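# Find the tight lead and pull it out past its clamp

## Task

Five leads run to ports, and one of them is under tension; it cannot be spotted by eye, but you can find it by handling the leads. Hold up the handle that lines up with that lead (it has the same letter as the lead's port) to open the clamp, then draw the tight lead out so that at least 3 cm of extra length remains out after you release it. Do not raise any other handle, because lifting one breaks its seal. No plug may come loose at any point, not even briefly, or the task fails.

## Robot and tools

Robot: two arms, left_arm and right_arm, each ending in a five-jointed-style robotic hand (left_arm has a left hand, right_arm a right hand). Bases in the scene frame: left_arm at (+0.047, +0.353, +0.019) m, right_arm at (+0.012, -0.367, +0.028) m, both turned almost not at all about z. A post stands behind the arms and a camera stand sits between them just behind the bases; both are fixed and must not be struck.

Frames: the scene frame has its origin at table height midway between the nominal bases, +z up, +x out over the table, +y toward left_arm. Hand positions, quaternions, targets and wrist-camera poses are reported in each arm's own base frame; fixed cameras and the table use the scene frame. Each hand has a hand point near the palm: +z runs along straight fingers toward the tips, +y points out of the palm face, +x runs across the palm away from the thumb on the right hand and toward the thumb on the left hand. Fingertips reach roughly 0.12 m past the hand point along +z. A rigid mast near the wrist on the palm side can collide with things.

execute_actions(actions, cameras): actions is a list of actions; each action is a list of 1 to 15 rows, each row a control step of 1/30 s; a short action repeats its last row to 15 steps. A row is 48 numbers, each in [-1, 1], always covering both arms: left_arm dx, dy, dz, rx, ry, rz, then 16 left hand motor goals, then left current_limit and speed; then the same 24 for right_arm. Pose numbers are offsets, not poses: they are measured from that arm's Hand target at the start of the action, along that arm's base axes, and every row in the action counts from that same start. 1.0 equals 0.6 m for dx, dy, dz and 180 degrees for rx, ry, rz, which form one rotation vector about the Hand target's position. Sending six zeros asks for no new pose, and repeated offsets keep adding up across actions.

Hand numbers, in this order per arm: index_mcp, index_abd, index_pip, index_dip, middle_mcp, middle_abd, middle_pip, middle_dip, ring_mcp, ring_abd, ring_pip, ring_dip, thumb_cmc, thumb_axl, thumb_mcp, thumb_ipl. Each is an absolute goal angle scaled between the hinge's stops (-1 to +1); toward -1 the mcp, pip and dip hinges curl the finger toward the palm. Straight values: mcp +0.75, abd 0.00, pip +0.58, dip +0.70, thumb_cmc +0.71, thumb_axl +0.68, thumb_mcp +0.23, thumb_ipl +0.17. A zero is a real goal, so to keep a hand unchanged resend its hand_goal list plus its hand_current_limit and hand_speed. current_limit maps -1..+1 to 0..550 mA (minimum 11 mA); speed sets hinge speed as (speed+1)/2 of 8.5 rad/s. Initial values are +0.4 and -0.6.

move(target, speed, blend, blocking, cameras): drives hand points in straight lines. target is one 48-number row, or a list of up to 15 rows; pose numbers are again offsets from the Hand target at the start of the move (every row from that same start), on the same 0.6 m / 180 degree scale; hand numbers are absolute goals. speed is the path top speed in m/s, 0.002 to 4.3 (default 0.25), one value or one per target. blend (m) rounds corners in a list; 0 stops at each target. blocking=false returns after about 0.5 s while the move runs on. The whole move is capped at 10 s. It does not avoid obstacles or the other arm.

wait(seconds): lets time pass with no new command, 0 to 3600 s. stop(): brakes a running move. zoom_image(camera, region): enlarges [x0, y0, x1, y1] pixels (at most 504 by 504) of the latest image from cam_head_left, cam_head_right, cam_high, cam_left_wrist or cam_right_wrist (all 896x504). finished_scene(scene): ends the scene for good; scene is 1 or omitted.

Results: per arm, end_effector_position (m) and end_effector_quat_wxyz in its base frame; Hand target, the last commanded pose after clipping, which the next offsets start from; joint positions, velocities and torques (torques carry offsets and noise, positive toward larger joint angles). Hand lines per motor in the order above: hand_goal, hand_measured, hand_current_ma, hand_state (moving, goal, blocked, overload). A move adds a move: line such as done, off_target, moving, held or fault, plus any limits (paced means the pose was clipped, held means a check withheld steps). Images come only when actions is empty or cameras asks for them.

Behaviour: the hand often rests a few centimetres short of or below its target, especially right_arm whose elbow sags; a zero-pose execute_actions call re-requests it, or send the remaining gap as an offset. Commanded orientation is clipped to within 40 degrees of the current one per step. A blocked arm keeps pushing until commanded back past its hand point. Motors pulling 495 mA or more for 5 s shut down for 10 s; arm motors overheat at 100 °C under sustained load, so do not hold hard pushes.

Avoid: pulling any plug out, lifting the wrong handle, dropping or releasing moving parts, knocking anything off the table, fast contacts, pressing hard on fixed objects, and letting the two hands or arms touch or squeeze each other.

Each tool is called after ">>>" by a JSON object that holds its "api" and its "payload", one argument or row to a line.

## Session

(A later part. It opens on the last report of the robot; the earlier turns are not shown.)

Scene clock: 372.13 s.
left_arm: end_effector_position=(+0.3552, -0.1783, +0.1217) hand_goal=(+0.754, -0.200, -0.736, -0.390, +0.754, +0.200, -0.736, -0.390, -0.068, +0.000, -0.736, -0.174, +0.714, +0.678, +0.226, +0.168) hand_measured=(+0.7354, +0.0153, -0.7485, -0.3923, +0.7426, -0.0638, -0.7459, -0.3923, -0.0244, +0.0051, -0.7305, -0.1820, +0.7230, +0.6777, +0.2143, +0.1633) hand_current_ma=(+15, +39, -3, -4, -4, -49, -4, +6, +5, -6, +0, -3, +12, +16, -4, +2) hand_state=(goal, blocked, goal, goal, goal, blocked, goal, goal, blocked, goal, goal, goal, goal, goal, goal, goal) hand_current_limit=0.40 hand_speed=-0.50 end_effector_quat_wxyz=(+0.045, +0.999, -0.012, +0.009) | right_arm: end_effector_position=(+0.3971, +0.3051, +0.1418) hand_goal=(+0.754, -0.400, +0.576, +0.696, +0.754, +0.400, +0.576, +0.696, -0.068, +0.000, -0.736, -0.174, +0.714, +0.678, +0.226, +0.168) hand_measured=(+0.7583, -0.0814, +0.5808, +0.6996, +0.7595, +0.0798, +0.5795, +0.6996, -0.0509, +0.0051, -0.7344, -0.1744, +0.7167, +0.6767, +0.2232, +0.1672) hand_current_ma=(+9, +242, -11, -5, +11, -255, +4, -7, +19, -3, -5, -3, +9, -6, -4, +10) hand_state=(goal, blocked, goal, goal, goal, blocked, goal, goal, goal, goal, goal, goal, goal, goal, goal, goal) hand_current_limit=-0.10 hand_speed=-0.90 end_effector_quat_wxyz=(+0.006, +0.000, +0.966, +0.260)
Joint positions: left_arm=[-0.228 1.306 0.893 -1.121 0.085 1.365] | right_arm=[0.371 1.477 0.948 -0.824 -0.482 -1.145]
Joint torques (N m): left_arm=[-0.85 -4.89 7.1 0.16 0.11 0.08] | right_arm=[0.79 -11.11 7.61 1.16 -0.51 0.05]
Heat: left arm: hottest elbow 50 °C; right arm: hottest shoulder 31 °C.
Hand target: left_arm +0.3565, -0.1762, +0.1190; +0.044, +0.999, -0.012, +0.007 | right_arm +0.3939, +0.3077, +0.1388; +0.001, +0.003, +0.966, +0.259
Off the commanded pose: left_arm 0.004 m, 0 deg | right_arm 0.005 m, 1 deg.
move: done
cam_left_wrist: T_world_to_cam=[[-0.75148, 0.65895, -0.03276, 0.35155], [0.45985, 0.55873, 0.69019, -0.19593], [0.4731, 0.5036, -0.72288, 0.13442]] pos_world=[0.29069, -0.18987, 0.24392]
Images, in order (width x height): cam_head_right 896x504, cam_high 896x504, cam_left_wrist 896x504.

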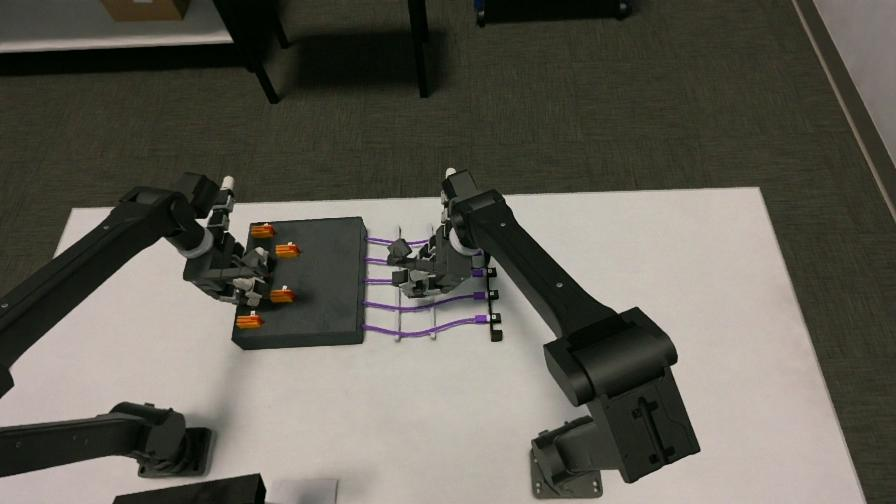

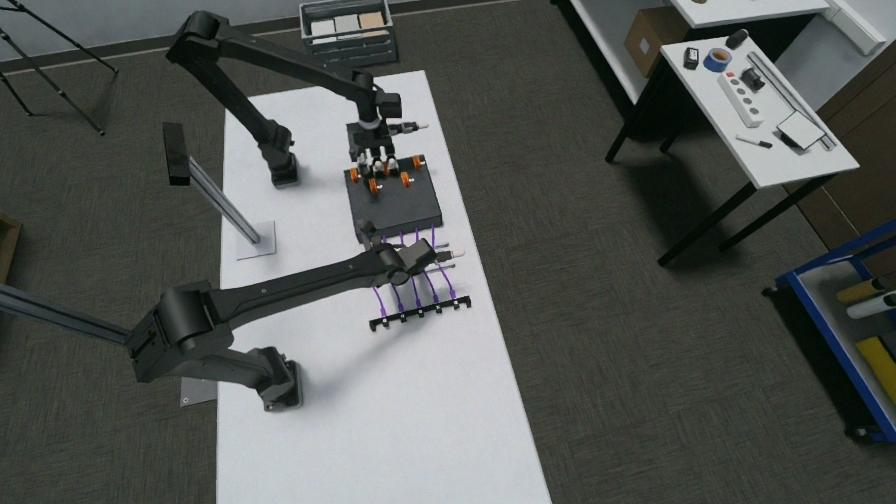

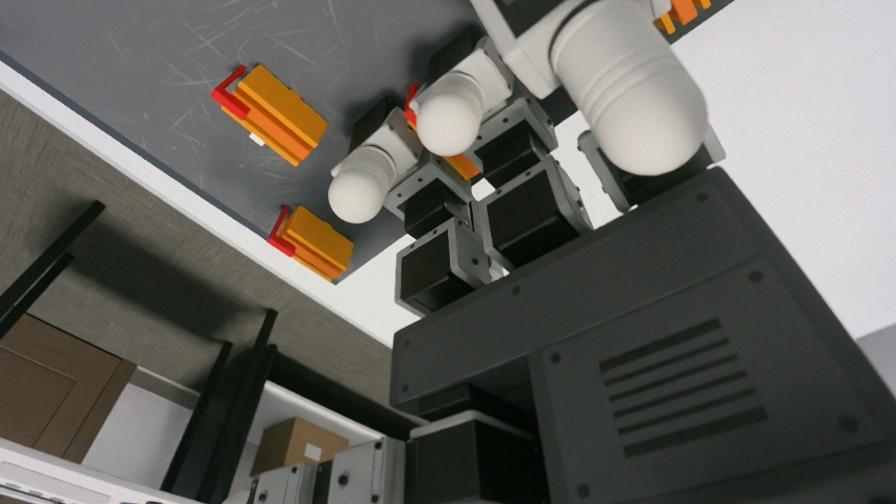

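>>> {"api": "move", "payload": {
  "target": [
    [0,0,0,0,0,0, 0.754,-1,-0.737,-0.39, 0.754,1,-0.737,-0.39, -0.068,0,-0.737,-0.174, 0.714,0.678,0.226,0.168, 0.78,-0.6, 0,0,0,0,0,0, 0.754,-0.4,0.576,0.696, 0.754,0.4,0.576,0.696, -0.068,0,-0.737,-0.174, 0.714,0.678,0.226,0.168, -0.1,-0.9]
  ],
  "speed": 0.05,
  "cameras": []
}}

>>> {"api": "wait", "payload": {
  "seconds": 1.0,
  "cameras": ["cam_left_wrist","cam_high"]
}}

>>> {"api": "zoom_image", "payload": {
  "camera": "cam_high",
  "region": [350, 130, 430, 210]
}}

>>> {"api": "zoom_image", "payload": {
  "camera": "cam_left_wrist",
  "region": [380, 60, 540, 220]
}}

Scene clock: 373.37 s.
left_arm: end_effector_position=(+0.3553, -0.1781, +0.1208) hand_goal=(+0.754, -1.000, -0.736, -0.390, +0.754, +1.000, -0.736, -0.390, -0.068, +0.000, -0.736, -0.174, +0.714, +0.678, +0.226, +0.168) hand_measured=(+0.7306, +0.0109, -0.7729, -0.3872, +0.7390, +0.0227, -0.7447, -0.3910, -0.0232, +0.0051, -0.7293, -0.1808, +0.7242, +0.6777, +0.2143, +0.1633) hand_current_ma=(-1, +494, -14, +9, -16, -470, -2, +4, +6, -10, -1, -6, +20, +4, -1, +2) hand_state=(blocked, blocked, blocked, goal, goal, blocked, goal, goal, blocked, goal, goal, goal, goal, goal, goal, goal) hand_current_limit=0.78 hand_speed=-0.60 end_effector_quat_wxyz=(+0.046, +0.999, -0.004, +0.007) | right_arm: end_effector_position=(+0.3971, +0.3051, +0.1418) hand_goal=(+0.754, -0.400, +0.576, +0.696, +0.754, +0.400, +0.576, +0.696, -0.068, +0.000, -0.736, -0.174, +0.714, +0.678, +0.226, +0.168) hand_measured=(+0.7583, -0.0814, +0.5821, +0.6996, +0.7583, +0.0783, +0.5795, +0.6996, -0.0509, +0.0051, -0.7357, -0.1757, +0.7180, +0.6777, +0.2232, +0.1681) hand_current_ma=(+10, +246, -7, -8, +9, -252, +6, -9, +20, -4, -7, -1, +12, -7, -5, +11) hand_state=(goal, blocked, goal, goal, goal, blocked, goal, goal, goal, goal, goal, goal, goal, goal, goal, goal) hand_current_limit=-0.10 hand_speed=-0.90 end_effector_quat_wxyz=(+0.006, +0.000, +0.966, +0.260)
Joint positions: left_arm=[-0.228 1.306 0.89 -1.122 0.087 1.35] | right_arm=[0.371 1.477 0.948 -0.824 -0.482 -1.145]
Joint torques (N m): left_arm=[-0.38 -4.89 7.32 0.14 0 0.2] | right_arm=[0.79 -11.11 7.61 1.17 -0.51 0.05]
Heat: left arm: hottest elbow 50 °C; right arm: hottest shoulder 31 °C.
Hand target: left_arm +0.3564, -0.1762, +0.1190; +0.044, +0.999, -0.012, +0.007 | right_arm +0.3939, +0.3077, +0.1388; +0.001, +0.003, +0.966, +0.259
Off the commanded pose: left_arm 0.003 m, 1 deg | right_arm 0.005 m, 1 deg.
move: done

Scene clock: 374.37 s.
left_arm: end_effector_position=(+0.3553, -0.1781, +0.1208) hand_goal=(+0.754, -1.000, -0.736, -0.390, +0.754, +1.000, -0.736, -0.390, -0.068, +0.000, -0.736, -0.174, +0.714, +0.678, +0.226, +0.168) hand_measured=(+0.7306, +0.0109, -0.7729, -0.3872, +0.7390, +0.0227, -0.7447, -0.3910, -0.0244, +0.0065, -0.7305, -0.1808, +0.7242, +0.6777, +0.2153, +0.1633) hand_current_ma=(-3, +504, +2, -8, -17, -471, -9, +6, +0, -3, -13, +1, +9, +4, -4, +8) hand_state=(blocked, blocked, blocked, goal, goal, blocked, goal, goal, blocked, goal, goal, goal, goal, goal, goal, goal) hand_current_limit=0.78 hand_speed=-0.60 end_effector_quat_wxyz=(+0.046, +0.999, -0.004, +0.007) | right_arm: end_effector_position=(+0.3971, +0.3051, +0.1418) hand_goal=(+0.754, -0.400, +0.576, +0.696, +0.754, +0.400, +0.576, +0.696, -0.068, +0.000, -0.736, -0.174, +0.714, +0.678, +0.226, +0.168) hand_measured=(+0.7571, -0.0814, +0.5821, +0.7009, +0.7583, +0.0798, +0.5795, +0.6983, -0.0509, +0.0051, -0.7344, -0.1757, +0.7180, +0.6777, +0.2232, +0.1681) hand_current_ma=(+8, +244, -8, -3, +8, -254, +4, -9, +19, -5, -2, -1, +9, -4, -7, +7) hand_state=(goal, blocked, goal, goal, goal, blocked, goal, goal, goal, goal, goal, goal, goal, goal, goal, goal) hand_current_limit=-0.10 hand_speed=-0.90 end_effector_quat_wxyz=(+0.006, +0.000, +0.966, +0.260)
Joint positions: left_arm=[-0.228 1.306 0.89 -1.122 0.087 1.35] | right_arm=[0.371 1.477 0.948 -0.824 -0.482 -1.145]
Joint torques (N m): left_arm=[-0.44 -4.6 7.42 0.27 0.05 0.22] | right_arm=[0.79 -11.11 7.6 1.14 -0.51 0.05]
Heat: left arm: hottest elbow 50 °C; right arm: hottest shoulder 31 °C.
Hand target: left_arm +0.3564, -0.1762, +0.1190; +0.044, +0.999, -0.012, +0.007 | right_arm +0.3939, +0.3077, +0.1388; +0.001, +0.003, +0.966, +0.259
Off the commanded pose: left_arm 0.003 m, 1 deg | right_arm 0.005 m, 1 deg.
wait: 1.00 s; at rest by 0.17 s
cam_left_wrist: T_world_to_cam=[[-0.76126, 0.64775, -0.03007, 0.35253], [0.45481, 0.56641, 0.68726, -0.19196], [0.46221, 0.50951, -0.72579, 0.13887]] pos_world=[0.29149, -0.19038, 0.24332]
Images, in order (width x height): cam_high 896x504, cam_left_wrist 896x504.

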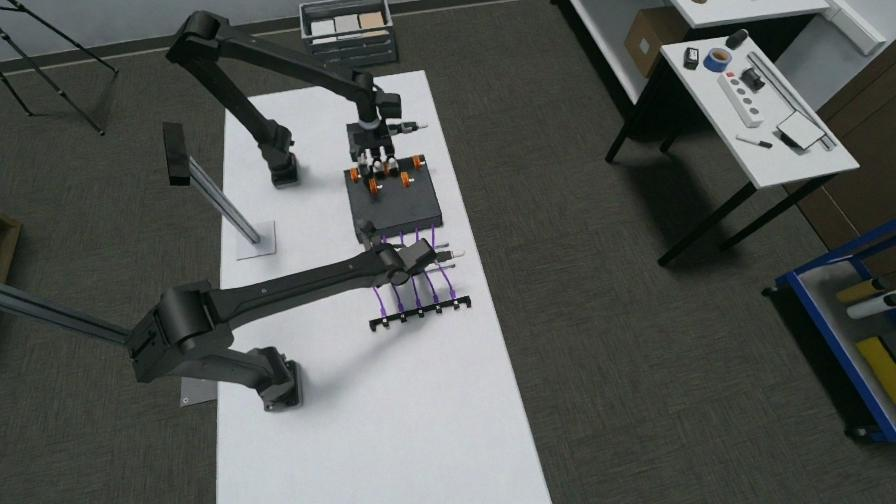

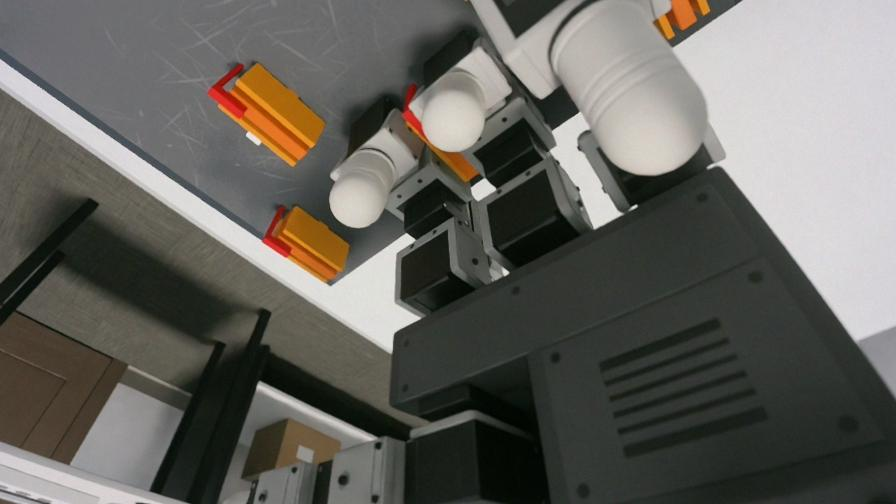

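Scaled by 6.300 from the camera's image (finer frame: 1280x720).

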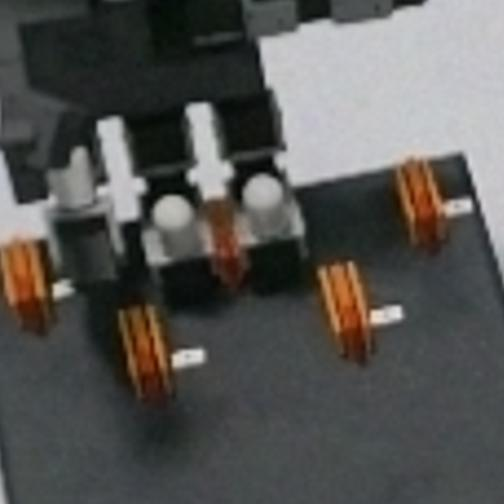

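Scaled by 3.150 from the camera's image (finer frame: 1280x720).

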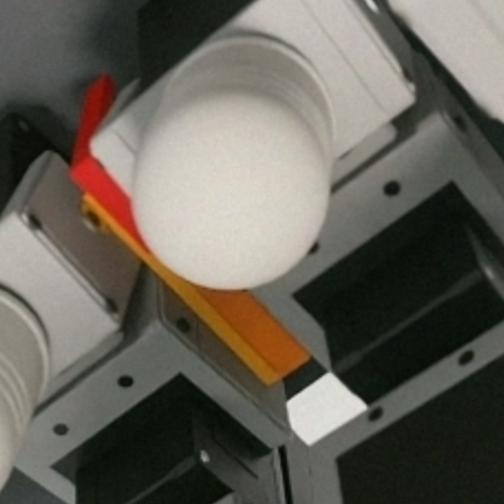

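>>> {"api": "move", "payload": {
  "target": [
    [0.012,0,0.035,0,-0.012,0, 0.754,-1,-0.85,-0.39, 0.754,1,-0.85,-0.39, -0.068,0,-0.737,-0.174, 0.714,0.678,0.226,0.168, 0.7,-0.6, 0,0,0,0,0,0, 0.754,-0.4,0.576,0.696, 0.754,0.4,0.576,0.696, -0.068,0,-0.737,-0.174, 0.714,0.678,0.226,0.168, -0.1,-0.9]
  ],
  "speed": 0.04,
  "cameras": ["cam_left_wrist"]
}}

>>> {"api": "zoom_image", "payload": {
  "camera": "cam_left_wrist",
  "region": [380, 60, 540, 220]
}}

Scene clock: 375.63 s.
left_arm: end_effector_position=(+0.3555, -0.1779, +0.1208) hand_goal=(+0.754, -1.000, -0.850, -0.390, +0.754, +1.000, -0.850, -0.390, -0.068, +0.000, -0.736, -0.174, +0.714, +0.678, +0.226, +0.168) hand_measured=(+0.7426, +0.0124, -0.7985, -0.3986, +0.7511, +0.0314, -0.7767, -0.3910, -0.0244, +0.0051, -0.7305, -0.1808, +0.7230, +0.6777, +0.2143, +0.1633) hand_current_ma=(+0, +477, -4, -6, -8, -455, +8, +12, +5, -12, +2, -11, +8, +9, -10, +20) hand_state=(goal, blocked, blocked, goal, goal, blocked, blocked, goal, blocked, goal, goal, goal, goal, goal, goal, goal) hand_current_limit=0.70 hand_speed=-0.60 end_effector_quat_wxyz=(+0.046, +0.999, -0.002, +0.006) | right_arm: end_effector_position=(+0.3971, +0.3051, +0.1418) hand_goal=(+0.754, -0.400, +0.576, +0.696, +0.754, +0.400, +0.576, +0.696, -0.068, +0.000, -0.736, -0.174, +0.714, +0.678, +0.226, +0.168) hand_measured=(+0.7583, -0.0814, +0.5821, +0.6996, +0.7583, +0.0798, +0.5795, +0.6996, -0.0497, +0.0051, -0.7344, -0.1744, +0.7167, +0.6777, +0.2242, +0.1672) hand_current_ma=(+10, +245, -7, -7, +8, -257, +3, -10, +17, -4, -7, -4, +10, -7, -7, +9) hand_state=(goal, blocked, goal, goal, goal, blocked, goal, goal, goal, goal, goal, goal, goal, goal, goal, goal) hand_current_limit=-0.10 hand_speed=-0.90 end_effector_quat_wxyz=(+0.006, +0.000, +0.966, +0.260)
Joint positions: left_arm=[-0.228 1.306 0.89 -1.122 0.087 1.345] | right_arm=[0.371 1.477 0.948 -0.824 -0.482 -1.145]
Joint torques (N m): left_arm=[-0.79 -7.59 9.78 -0.76 -0.32 0.29] | right_arm=[0.79 -11.11 7.61 1.14 -0.51 0.05]
Heat: left arm: hottest elbow 50 °C; right arm: hottest shoulder 31 °C.
Hand target: left_arm +0.3637, -0.1762, +0.1401; +0.044, +0.999, -0.013, +0.026 | right_arm +0.3939, +0.3077, +0.1388; +0.001, +0.003, +0.966, +0.259
Off the commanded pose: left_arm 0.021 m, 3 deg | right_arm 0.005 m, 1 deg.
move: off_target (left_arm)
cam_left_wrist: T_world_to_cam=[[-0.7642, 0.64432, -0.02914, 0.35295], [0.45303, 0.56838, 0.68681, -0.19103], [0.45909, 0.51166, -0.72625, 0.14022]] pos_world=[0.29189, -0.19058, 0.24332]

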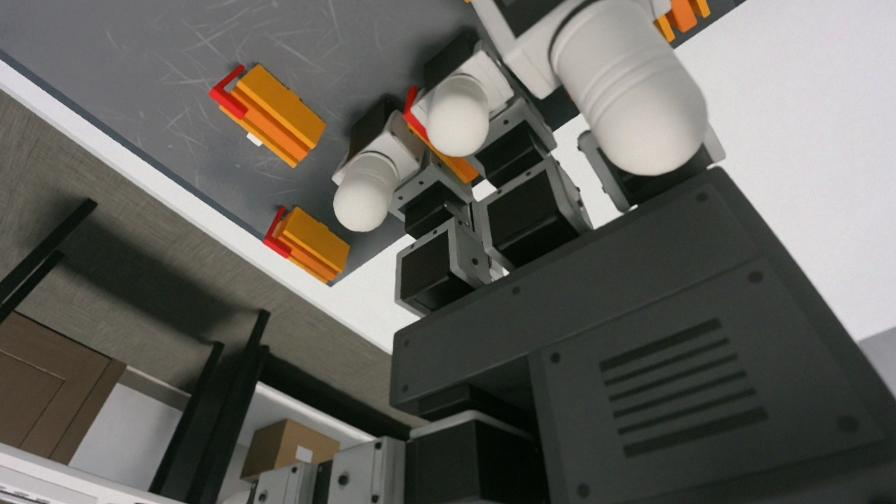

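Scaled by 3.150 from the camera's image (finer frame: 1280x720).

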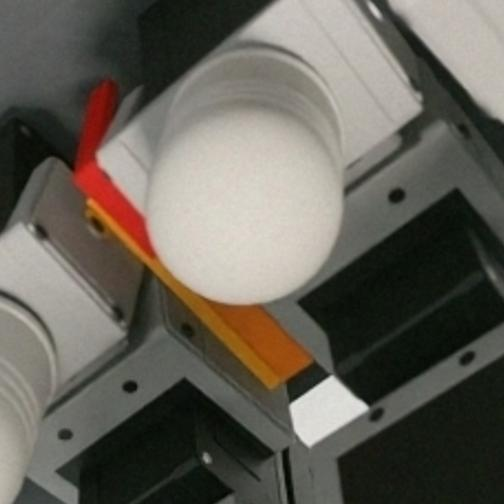

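>>> {"api": "move", "payload": {
  "target": [
    [0.004,0,0.025,0,-0.003,0, 0.754,-1,-0.9,-0.39, 0.754,1,-0.9,-0.39, -0.068,0,-0.737,-0.174, 0.714,0.678,0.226,0.168, 0.7,-0.6, 0,0,0,0,0,0, 0.754,-0.4,0.576,0.696, 0.754,0.4,0.576,0.696, -0.068,0,-0.737,-0.174, 0.714,0.678,0.226,0.168, -0.1,-0.9]
  ],
  "speed": 0.03,
  "cameras": ["cam_left_wrist"]
}}

>>> {"api": "zoom_image", "payload": {
  "camera": "cam_left_wrist",
  "region": [380, 60, 540, 220]
}}

>>> {"api": "move", "payload": {
  "target": [
    [0.004,0,0.015,0,-0.003,0, 0.754,-1,-0.9,-0.39, 0.754,1,-0.9,-0.39, -0.068,0,-0.737,-0.174, 0.714,0.678,0.226,0.168, 0.7,-0.6, 0,0,0,0,0,0, 0.754,-0.4,0.576,0.696, 0.754,0.4,0.576,0.696, -0.068,0,-0.737,-0.174, 0.714,0.678,0.226,0.168, -0.1,-0.9]
  ],
  "speed": 0.03,
  "cameras": ["cam_left_wrist"]
}}

>>> {"api": "zoom_image", "payload": {
  "camera": "cam_left_wrist",
  "region": [380, 60, 540, 220]
}}

Scene clock: 377.17 s.
left_arm: end_effector_position=(+0.3541, -0.1774, +0.1204) hand_goal=(+0.754, -1.000, -0.900, -0.390, +0.754, +1.000, -0.900, -0.390, -0.068, +0.000, -0.736, -0.174, +0.714, +0.678, +0.226, +0.168) hand_measured=(+0.7402, +0.0124, -0.8011, -0.3986, +0.7511, +0.0329, -0.8191, -0.3923, -0.0244, +0.0051, -0.7305, -0.1808, +0.7242, +0.6767, +0.2153, +0.1633) hand_current_ma=(+6, +481, +11, +3, -15, -454, +9, +7, +4, -10, -4, -2, +5, +7, +1, +10) hand_state=(goal, blocked, blocked, goal, goal, blocked, blocked, goal, blocked, goal, goal, goal, goal, goal, goal, goal) hand_current_limit=0.70 hand_speed=-0.60 end_effector_quat_wxyz=(+0.045, +0.999, -0.002, +0.003) | right_arm: end_effector_position=(+0.3971, +0.3051, +0.1418) hand_goal=(+0.754, -0.400, +0.576, +0.696, +0.754, +0.400, +0.576, +0.696, -0.068, +0.000, -0.736, -0.174, +0.714, +0.678, +0.226, +0.168) hand_measured=(+0.7571, -0.0828, +0.5821, +0.6996, +0.7583, +0.0798, +0.5795, +0.6996, -0.0509, +0.0051, -0.7344, -0.1744, +0.7167, +0.6767, +0.2232, +0.1672) hand_current_ma=(+9, +244, -9, -5, +7, -252, +3, -6, +23, -2, -6, -2, +10, -8, -4, +8) hand_state=(goal, blocked, goal, goal, goal, blocked, goal, goal, goal, goal, goal, goal, goal, goal, goal, goal) hand_current_limit=-0.10 hand_speed=-0.90 end_effector_quat_wxyz=(+0.006, +0.000, +0.966, +0.260)
Joint positions: left_arm=[-0.228 1.306 0.89 -1.129 0.086 1.345] | right_arm=[0.371 1.477 0.948 -0.824 -0.482 -1.145]
Joint torques (N m): left_arm=[-0.73 -8.82 11.52 -1.85 -0.38 0.23] | right_arm=[0.79 -11.11 7.58 1.16 -0.51 0.04]
Heat: left arm: hottest elbow 50 °C; right arm: hottest shoulder 31 °C.
Hand target: left_arm +0.3660, -0.1762, +0.1551; +0.044, +0.998, -0.013, +0.031 | right_arm +0.3939, +0.3077, +0.1388; +0.001, +0.003, +0.966, +0.259
Off the commanded pose: left_arm 0.037 m, 3 deg | right_arm 0.005 m, 1 deg.
move: off_target (left_arm)
cam_left_wrist: T_world_to_cam=[[-0.76462, 0.64407, -0.02279, 0.35081], [0.45698, 0.56677, 0.68553, -0.1919], [0.45444, 0.51376, -0.72769, 0.14247]] pos_world=[0.29119, -0.19038, 0.24322]

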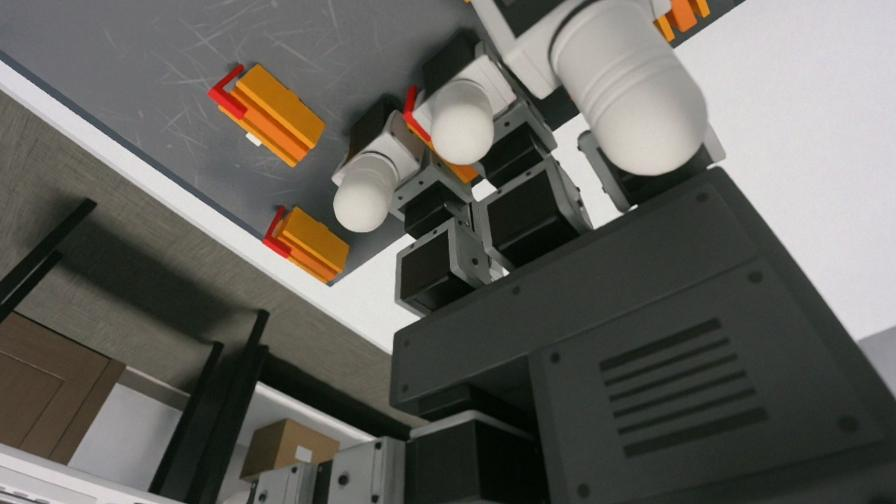

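Scaled by 3.150 from the camera's image (finer frame: 1280x720).

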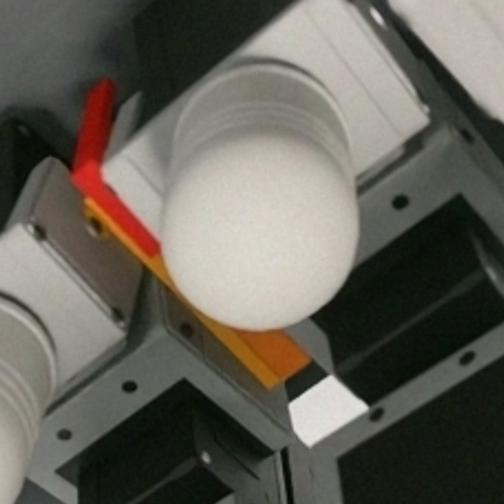

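Scene clock: 377.70 s.
left_arm: end_effector_position=(+0.3545, -0.1773, +0.1218) hand_goal=(+0.754, -1.000, -0.900, -0.390, +0.754, +1.000, -0.900, -0.390, -0.068, +0.000, -0.736, -0.174, +0.714, +0.678, +0.226, +0.168) hand_measured=(+0.7390, +0.0139, -0.7998, -0.3986, +0.7498, +0.0329, -0.8216, -0.3923, -0.0244, +0.0065, -0.7293, -0.1808, +0.7242, +0.6767, +0.2143, +0.1633) hand_current_ma=(+0, +467, +11, +3, -12, -463, +1, -2, +4, -9, +0, -4, +11, +9, +6, +10) hand_state=(goal, blocked, blocked, goal, goal, blocked, blocked, goal, blocked, goal, goal, goal, goal, goal, goal, goal) hand_current_limit=0.70 hand_speed=-0.60 end_effector_quat_wxyz=(+0.044, +0.999, -0.002, +0.002) | right_arm: end_effector_position=(+0.3971, +0.3051, +0.1418) hand_goal=(+0.754, -0.400, +0.576, +0.696, +0.754, +0.400, +0.576, +0.696, -0.068, +0.000, -0.736, -0.174, +0.714, +0.678, +0.226, +0.168) hand_measured=(+0.7583, -0.0814, +0.5821, +0.7009, +0.7583, +0.0783, +0.5795, +0.6983, -0.0509, +0.0051, -0.7344, -0.1757, +0.7167, +0.6777, +0.2232, +0.1681) hand_current_ma=(+9, +245, -7, -8, +10, -249, +2, -8, +20, -3, -7, +1, +12, -6, -7, +8) hand_state=(goal, blocked, goal, goal, goal, blocked, goal, goal, goal, goal, goal, goal, goal, goal, goal, goal) hand_current_limit=-0.10 hand_speed=-0.90 end_effector_quat_wxyz=(+0.006, +0.000, +0.966, +0.260)
Joint positions: left_arm=[-0.228 1.306 0.895 -1.135 0.085 1.345] | right_arm=[0.371 1.477 0.948 -0.824 -0.482 -1.145]
Joint torques (N m): left_arm=[-1.26 -8.53 12.49 -2.1 -0.39 0.33] | right_arm=[0.79 -11.05 7.6 1.16 -0.51 0.05]
Heat: left arm: hottest elbow 50 °C; right arm: hottest shoulder 31 °C.
Hand target: left_arm +0.3685, -0.1762, +0.1641; +0.044, +0.998, -0.013, +0.035 | right_arm +0.3939, +0.3077, +0.1388; +0.001, +0.003, +0.966, +0.259
Off the commanded pose: left_arm 0.044 m, 4 deg | right_arm 0.005 m, 1 deg.
move: off_target (left_arm)
cam_left_wrist: T_world_to_cam=[[-0.76469, 0.64405, -0.02107, 0.35097], [0.45787, 0.56607, 0.6855, -0.1936], [0.45343, 0.51455, -0.72776, 0.14388]] pos_world=[0.29179, -0.19048, 0.24482]

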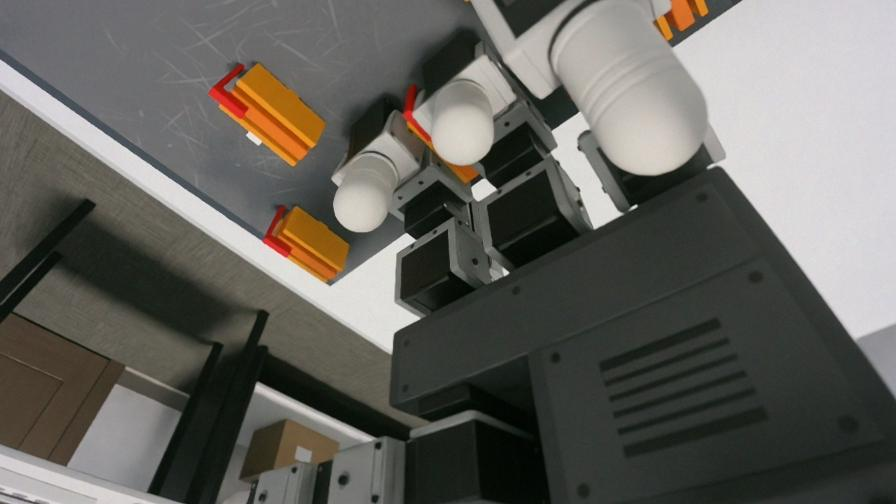

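Scaled by 3.150 from the camera's image (finer frame: 1280x720).

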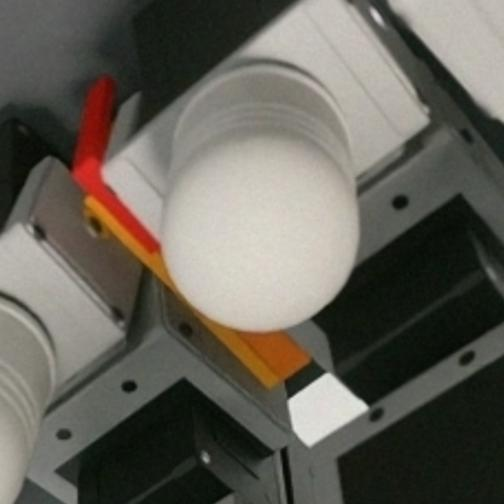

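>>> {"api": "move", "payload": {
  "target": [
    [0.004,0,0.015,0,-0.003,0, 0.754,-1,-0.95,-0.39, 0.754,1,-0.95,-0.39, -0.068,0,-0.737,-0.174, 0.714,0.678,0.226,0.168, 0.7,-0.6, 0,0,0,0,0,0, 0.754,-0.4,0.576,0.696, 0.754,0.4,0.576,0.696, -0.068,0,-0.737,-0.174, 0.714,0.678,0.226,0.168, -0.1,-0.9]
  ],
  "speed": 0.03,
  "cameras": ["cam_left_wrist","cam_high"]
}}

>>> {"api": "zoom_image", "payload": {
  "camera": "cam_left_wrist",
  "region": [380, 60, 540, 220]
}}

>>> {"api": "zoom_image", "payload": {
  "camera": "cam_high",
  "region": [350, 130, 430, 210]
}}

Scene clock: 378.77 s.
left_arm: end_effector_position=(+0.3546, -0.1772, +0.1223) hand_goal=(+0.754, -1.000, -0.950, -0.390, +0.754, +1.000, -0.950, -0.390, -0.068, +0.000, -0.736, -0.174, +0.714, +0.678, +0.226, +0.168) hand_measured=(+0.7390, +0.0139, -0.7998, -0.3986, +0.7535, +0.0358, -0.8717, -0.3910, -0.0232, +0.0065, -0.7305, -0.1808, +0.7242, +0.6777, +0.2153, +0.1633) hand_current_ma=(+2, +475, +33, -7, -14, -457, +7, +10, +5, -7, -3, -1, +13, +6, -3, +5) hand_state=(goal, blocked, blocked, goal, goal, blocked, blocked, goal, blocked, goal, goal, goal, goal, goal, goal, goal) hand_current_limit=0.70 hand_speed=-0.60 end_effector_quat_wxyz=(+0.044, +0.999, -0.002, +0.002) | right_arm: end_effector_position=(+0.3971, +0.3051, +0.1418) hand_goal=(+0.754, -0.400, +0.576, +0.696, +0.754, +0.400, +0.576, +0.696, -0.068, +0.000, -0.736, -0.174, +0.714, +0.678, +0.226, +0.168) hand_measured=(+0.7583, -0.0828, +0.5821, +0.6996, +0.7595, +0.0783, +0.5795, +0.6996, -0.0497, +0.0051, -0.7344, -0.1744, +0.7180, +0.6767, +0.2232, +0.1672) hand_current_ma=(+5, +245, -10, -8, +6, -251, +1, -7, +22, +0, -9, +0, +11, -7, -5, +8) hand_state=(goal, blocked, goal, goal, goal, blocked, goal, goal, goal, goal, goal, goal, goal, goal, goal, goal) hand_current_limit=-0.10 hand_speed=-0.90 end_effector_quat_wxyz=(+0.006, +0.000, +0.966, +0.260)
Joint positions: left_arm=[-0.228 1.306 0.896 -1.137 0.084 1.345] | right_arm=[0.371 1.477 0.948 -0.824 -0.482 -1.145]
Joint torques (N m): left_arm=[-0.67 -9.7 13.2 -2.58 -0.46 0.28] | right_arm=[0.73 -10.99 7.61 1.14 -0.51 0.05]
Heat: left arm: hottest elbow 50 °C; right arm: hottest shoulder 31 °C.
Hand target: left_arm +0.3708, -0.1762, +0.1730; +0.044, +0.998, -0.013, +0.040 | right_arm +0.3939, +0.3077, +0.1388; +0.001, +0.003, +0.966, +0.259
Off the commanded pose: left_arm 0.053 m, 5 deg | right_arm 0.005 m, 1 deg.
move: off_target (left_arm)
cam_left_wrist: T_world_to_cam=[[-0.76469, 0.64409, -0.02009, 0.35082], [0.45827, 0.56547, 0.68573, -0.19421], [0.45303, 0.51516, -0.72757, 0.14431]] pos_world=[0.29189, -0.19048, 0.24522]
Images, in order (width x height): cam_high 896x504, cam_left_wrist 896x504.

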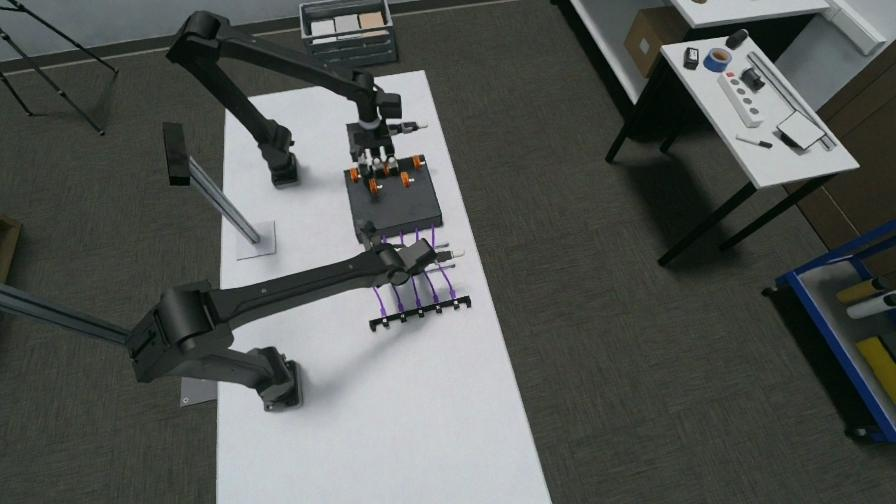

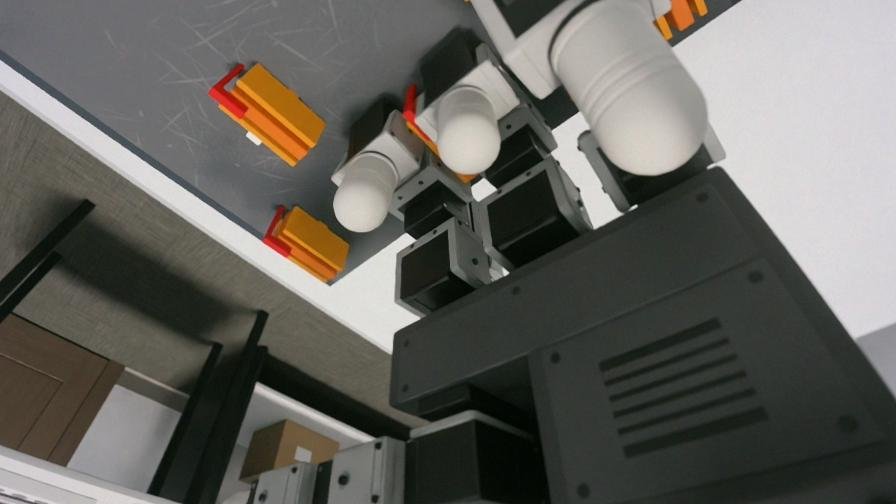

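Scaled by 3.150 from the camera's image (finer frame: 1280x720).

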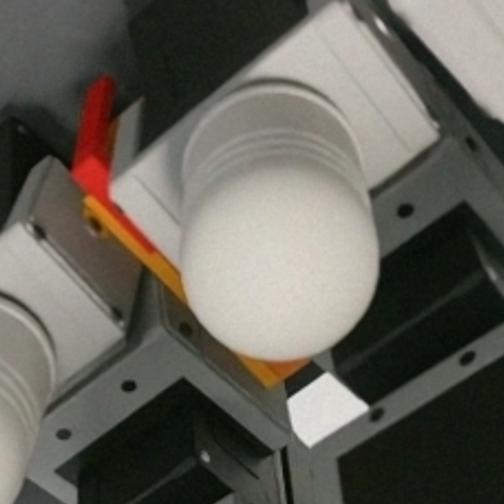

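Scaled by 6.300 from the camera's image (finer frame: 1280x720).

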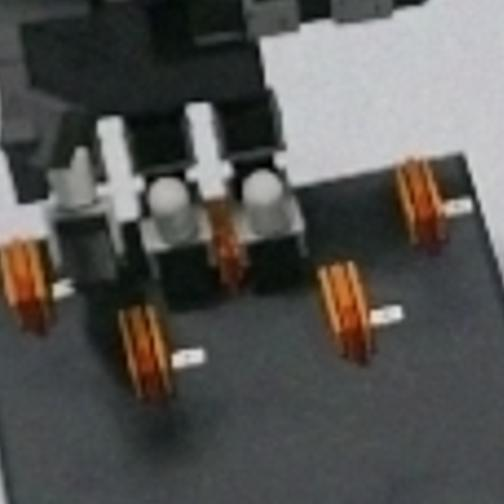

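>>> {"api": "move", "payload": {
  "target": [
    [0.004,0,0.015,0,-0.003,0, 0.754,-1,-0.9,-0.39, 0.754,1,-0.9,-0.39, -0.068,0,-0.737,-0.174, 0.714,0.678,0.226,0.168, 0.7,-0.6, 0,0,0,0,0,0, 0.754,-0.4,0.576,0.696, 0.754,0.4,0.576,0.696, -0.068,0,-0.737,-0.174, 0.714,0.678,0.226,0.168, -0.1,-0.9]
  ],
  "speed": 0.03,
  "cameras": ["cam_left_wrist","cam_head_left"]
}}

>>> {"api": "zoom_image", "payload": {
  "camera": "cam_left_wrist",
  "region": [380, 60, 540, 220]
}}

>>> {"api": "zoom_image", "payload": {
  "camera": "cam_head_left",
  "region": [220, 210, 320, 340]
}}

Scene clock: 380.60 s.
left_arm: end_effector_position=(+0.3549, -0.1768, +0.1226) hand_goal=(+0.754, -1.000, -0.900, -0.390, +0.754, +1.000, -0.900, -0.390, -0.068, +0.000, -0.736, -0.174, +0.714, +0.678, +0.226, +0.168) hand_measured=(+0.7281, +0.0168, -0.7908, -0.3974, +0.7438, +0.0388, -0.8653, -0.3923, -0.0244, +0.0065, -0.7293, -0.1808, +0.7242, +0.6777, +0.2153, +0.1633) hand_current_ma=(+7, +466, +16, +7, -2, -456, -4, +7, +7, -10, -6, +2, +14, +2, -2, +10) hand_state=(blocked, blocked, blocked, goal, goal, blocked, blocked, goal, blocked, goal, goal, goal, goal, goal, goal, goal) hand_current_limit=0.70 hand_speed=-0.60 end_effector_quat_wxyz=(+0.042, +0.999, -0.002, +0.002) | right_arm: end_effector_position=(+0.3971, +0.3051, +0.1418) hand_goal=(+0.754, -0.400, +0.576, +0.696, +0.754, +0.400, +0.576, +0.696, -0.068, +0.000, -0.736, -0.174, +0.714, +0.678, +0.226, +0.168) hand_measured=(+0.7583, -0.0814, +0.5821, +0.6996, +0.7595, +0.0783, +0.5795, +0.6996, -0.0509, +0.0051, -0.7344, -0.1744, +0.7167, +0.6777, +0.2232, +0.1681) hand_current_ma=(+10, +245, -12, -9, +9, -249, +2, -10, +17, -3, -3, -1, +11, -7, -7, +10) hand_state=(goal, blocked, goal, goal, goal, blocked, goal, goal, goal, goal, goal, goal, goal, goal, goal, goal) hand_current_limit=-0.10 hand_speed=-0.90 end_effector_quat_wxyz=(+0.006, +0.000, +0.966, +0.260)
Joint positions: left_arm=[-0.228 1.306 0.898 -1.14 0.081 1.345] | right_arm=[0.371 1.477 0.948 -0.824 -0.482 -1.145]
Joint torques (N m): left_arm=[-0.44 -10.11 14.27 -2.95 -0.42 0.27] | right_arm=[0.79 -11.05 7.61 1.16 -0.51 0.05]
Heat: left arm: hottest elbow 51 °C; right arm: hottest shoulder 31 °C.
Hand target: left_arm +0.3733, -0.1762, +0.1821; +0.043, +0.998, -0.013, +0.045 | right_arm +0.3939, +0.3077, +0.1388; +0.001, +0.003, +0.966, +0.259
Off the commanded pose: left_arm 0.062 m, 5 deg | right_arm 0.005 m, 1 deg.
move: off_target (left_arm)
cam_left_wrist: T_world_to_cam=[[-0.76475, 0.64406, -0.01836, 0.35058], [0.45796, 0.56337, 0.68767, -0.19539], [0.45324, 0.51749, -0.72579, 0.14428]] pos_world=[0.29219, -0.19038, 0.24552]
Images, in order (width x height): cam_head_left 896x504, cam_left_wrist 896x504.

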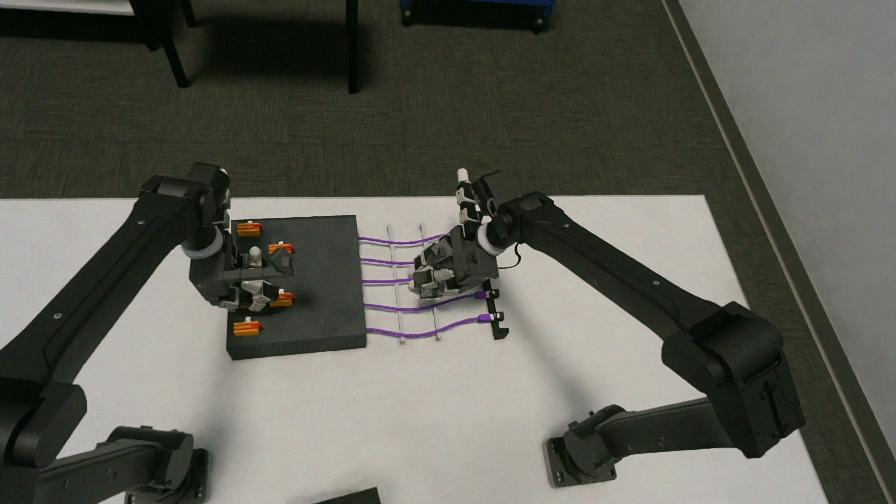

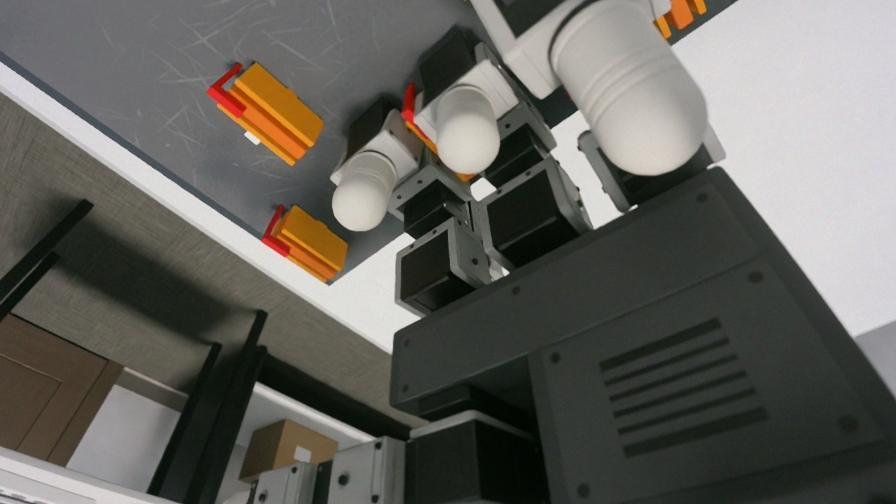

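Scaled by 3.150 from the camera's image (finer frame: 1280x720).

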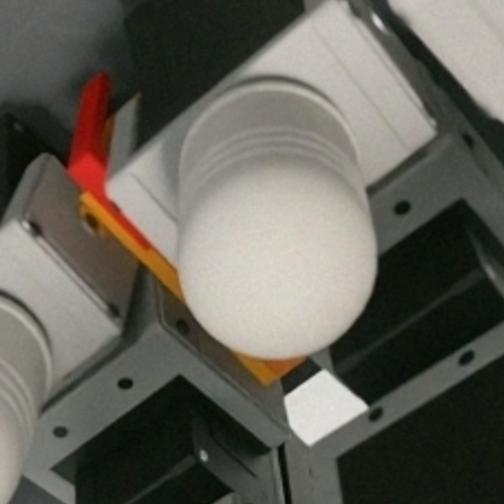

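Scaled by 3.877 from the camera's image (finer frame: 1280x720).

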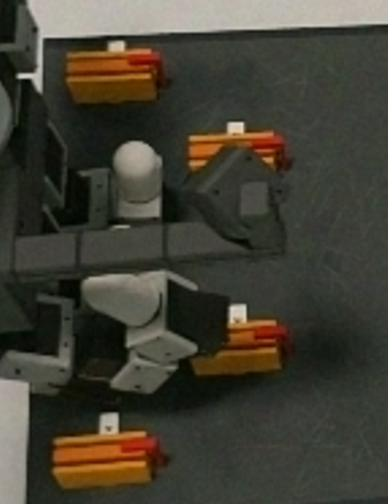

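>>> {"api": "move", "payload": {
  "target": [
    [0.004,0,0.015,0,-0.003,0, 0.754,-1,-0.9,-0.39, 0.754,1,-0.9,-0.39, -0.068,0,-0.737,-0.174, 0.714,0.678,0.226,0.168, 0.7,-0.6, 0,0,0,0,0,0, 0.754,-0.4,0.576,0.696, 0.754,0.4,0.576,0.696, -0.068,0,-0.737,-0.174, 0.714,0.678,0.226,0.168, -0.1,-0.9]
  ],
  "speed": 0.03,
  "cameras": ["cam_left_wrist"]
}}

>>> {"api": "zoom_image", "payload": {
  "camera": "cam_left_wrist",
  "region": [380, 60, 540, 220]
}}

>>> {"api": "move", "payload": {
  "target": [
    [0.004,0,0.015,0,-0.003,0, 0.754,-1,-0.9,-0.39, 0.754,1,-0.9,-0.39, -0.068,0,-0.737,-0.174, 0.714,0.678,0.226,0.168, 0.7,-0.6, 0,0,0,0,0,0, 0.754,-0.4,0.576,0.696, 0.754,0.4,0.576,0.696, -0.068,0,-0.737,-0.174, 0.714,0.678,0.226,0.168, -0.1,-0.9]
  ],
  "speed": 0.03,
  "cameras": ["cam_left_wrist"]
}}

>>> {"api": "zoom_image", "payload": {
  "camera": "cam_left_wrist",
  "region": [380, 60, 540, 220]
}}

Scene clock: 382.20 s.
left_arm: end_effector_position=(+0.3547, -0.1766, +0.1304) hand_goal=(+0.754, -1.000, -0.900, -0.390, +0.754, +1.000, -0.900, -0.390, -0.068, +0.000, -0.736, -0.174, +0.714, +0.678, +0.226, +0.168) hand_measured=(+0.7293, +0.0153, -0.7896, -0.3974, +0.7426, +0.0402, -0.8653, -0.3923, -0.0256, +0.0051, -0.7305, -0.1846, +0.7242, +0.6777, +0.2143, +0.1633) hand_current_ma=(+0, +479, +18, -5, -14, -463, +1, +17, +1, -9, -4, +1, +7, +4, -8, +11) hand_state=(blocked, blocked, blocked, goal, goal, blocked, blocked, goal, blocked, goal, goal, goal, goal, goal, goal, goal) hand_current_limit=0.70 hand_speed=-0.60 end_effector_quat_wxyz=(+0.041, +0.999, -0.001, -0.001) | right_arm: end_effector_position=(+0.3971, +0.3051, +0.1418) hand_goal=(+0.754, -0.400, +0.576, +0.696, +0.754, +0.400, +0.576, +0.696, -0.068, +0.000, -0.736, -0.174, +0.714, +0.678, +0.226, +0.168) hand_measured=(+0.7583, -0.0828, +0.5821, +0.7009, +0.7583, +0.0798, +0.5795, +0.6996, -0.0497, +0.0051, -0.7344, -0.1757, +0.7180, +0.6767, +0.2232, +0.1672) hand_current_ma=(+5, +247, -7, -4, +8, -253, +5, -11, +18, -4, -5, +1, +13, -6, -7, +10) hand_state=(goal, blocked, goal, goal, goal, blocked, goal, goal, goal, goal, goal, goal, goal, goal, goal, goal) hand_current_limit=-0.10 hand_speed=-0.90 end_effector_quat_wxyz=(+0.006, +0.000, +0.966, +0.260)
Joint positions: left_arm=[-0.228 1.3 0.916 -1.169 0.08 1.345] | right_arm=[0.371 1.477 0.948 -0.824 -0.482 -1.145]
Joint torques (N m): left_arm=[-0.73 -10.23 14.35 -2.67 -0.51 0.2] | right_arm=[0.85 -11.05 7.61 1.14 -0.51 0.05]
Heat: left arm: hottest elbow 51 °C; right arm: hottest shoulder 31 °C.
Hand target: left_arm +0.3756, -0.1761, +0.1909; +0.043, +0.998, -0.014, +0.049 | right_arm +0.3939, +0.3077, +0.1388; +0.001, +0.003, +0.966, +0.259
Off the commanded pose: left_arm 0.064 m, 6 deg | right_arm 0.005 m, 1 deg.
move: off_target (left_arm)
cam_left_wrist: T_world_to_cam=[[-0.76483, 0.64411, -0.01255, 0.3498], [0.46197, 0.56193, 0.68616, -0.20225], [0.44901, 0.51899, -0.72735, 0.15186]] pos_world=[0.29279, -0.19048, 0.25362]

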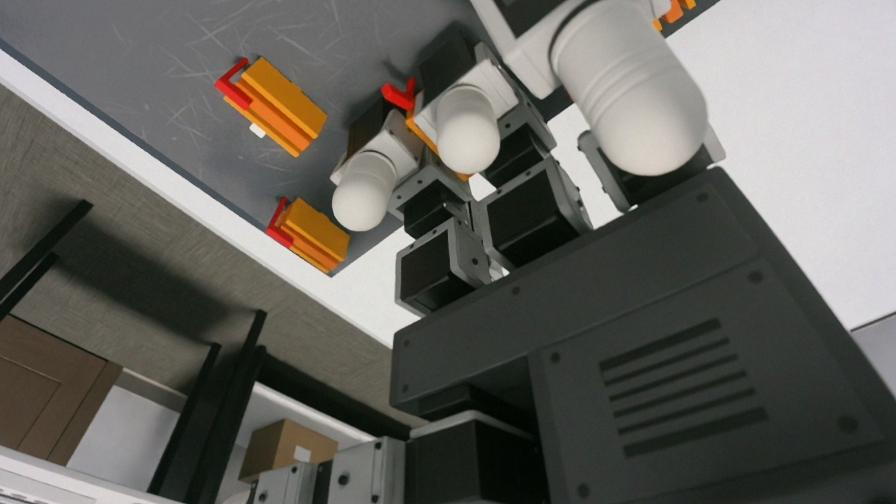

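Scaled by 3.150 from the camera's image (finer frame: 1280x720).

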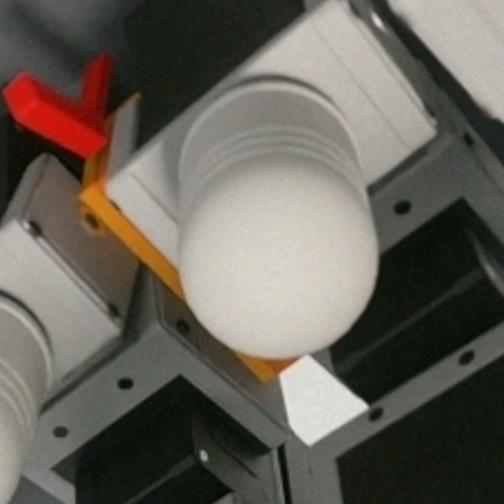

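Scene clock: 382.73 s.
left_arm: end_effector_position=(+0.3551, -0.1766, +0.1310) hand_goal=(+0.754, -1.000, -0.900, -0.390, +0.754, +1.000, -0.900, -0.390, -0.068, +0.000, -0.736, -0.174, +0.714, +0.678, +0.226, +0.168) hand_measured=(+0.7293, +0.0168, -0.7896, -0.3986, +0.7426, +0.0402, -0.8653, -0.3923, -0.0244, +0.0051, -0.7305, -0.1833, +0.7230, +0.6777, +0.2143, +0.1633) hand_current_ma=(+0, +467, +18, -3, -15, -470, -5, +9, +3, +0, +2, -4, +7, +6, -1, +5) hand_state=(blocked, blocked, blocked, goal, goal, blocked, blocked, goal, blocked, goal, goal, goal, goal, goal, goal, goal) hand_current_limit=0.70 hand_speed=-0.60 end_effector_quat_wxyz=(+0.041, +0.999, -0.002, +0.000) | right_arm: end_effector_position=(+0.3971, +0.3051, +0.1418) hand_goal=(+0.754, -0.400, +0.576, +0.696, +0.754, +0.400, +0.576, +0.696, -0.068, +0.000, -0.736, -0.174, +0.714, +0.678, +0.226, +0.168) hand_measured=(+0.7583, -0.0814, +0.5808, +0.6996, +0.7595, +0.0798, +0.5795, +0.6996, -0.0497, +0.0051, -0.7344, -0.1744, +0.7167, +0.6767, +0.2242, +0.1681) hand_current_ma=(+7, +246, -6, -7, +7, -248, +4, -12, +21, -5, -5, +2, +13, -4, -7, +11) hand_state=(goal, blocked, goal, goal, goal, blocked, goal, goal, goal, goal, goal, goal, goal, goal, goal, goal) hand_current_limit=-0.10 hand_speed=-0.90 end_effector_quat_wxyz=(+0.006, +0.000, +0.966, +0.260)
Joint positions: left_arm=[-0.228 1.3 0.918 -1.171 0.079 1.345] | right_arm=[0.371 1.477 0.948 -0.824 -0.482 -1.145]
Joint torques (N m): left_arm=[-0.91 -10.75 15.53 -2.81 -0.58 0.27] | right_arm=[0.79 -11.16 7.61 1.14 -0.51 0.05]
Heat: left arm: hottest elbow 51 °C; right arm: hottest shoulder 31 °C.
Hand target: left_arm +0.3781, -0.1761, +0.2000; +0.043, +0.997, -0.014, +0.054 | right_arm +0.3939, +0.3077, +0.1388; +0.001, +0.003, +0.966, +0.259
Off the commanded pose: left_arm 0.073 m, 6 deg | right_arm 0.005 m, 1 deg.
move: off_target (left_arm)
cam_left_wrist: T_world_to_cam=[[-0.76459, 0.64439, -0.01231, 0.34995], [0.46178, 0.56105, 0.68701, -0.20303], [0.44961, 0.5196, -0.72654, 0.15199]] pos_world=[0.29299, -0.19057, 0.25422]

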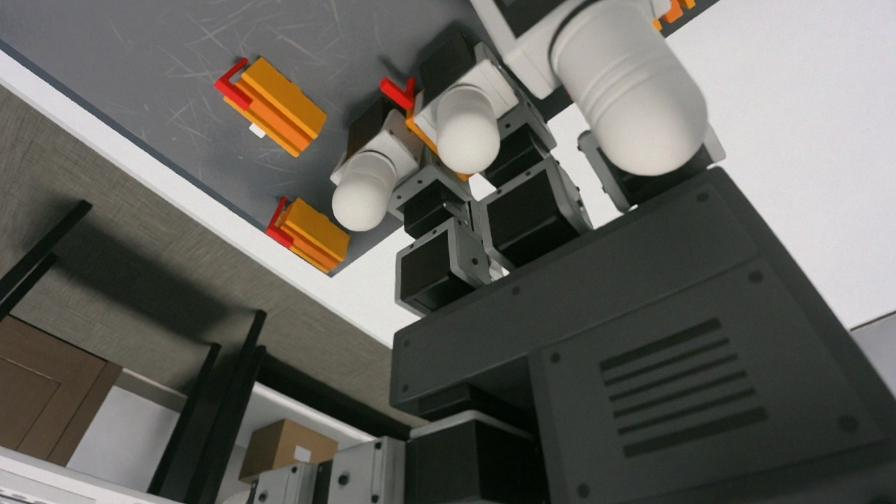

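Scaled by 3.150 from the camera's image (finer frame: 1280x720).

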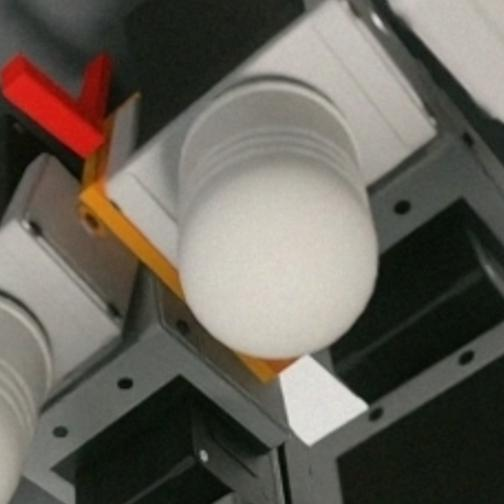

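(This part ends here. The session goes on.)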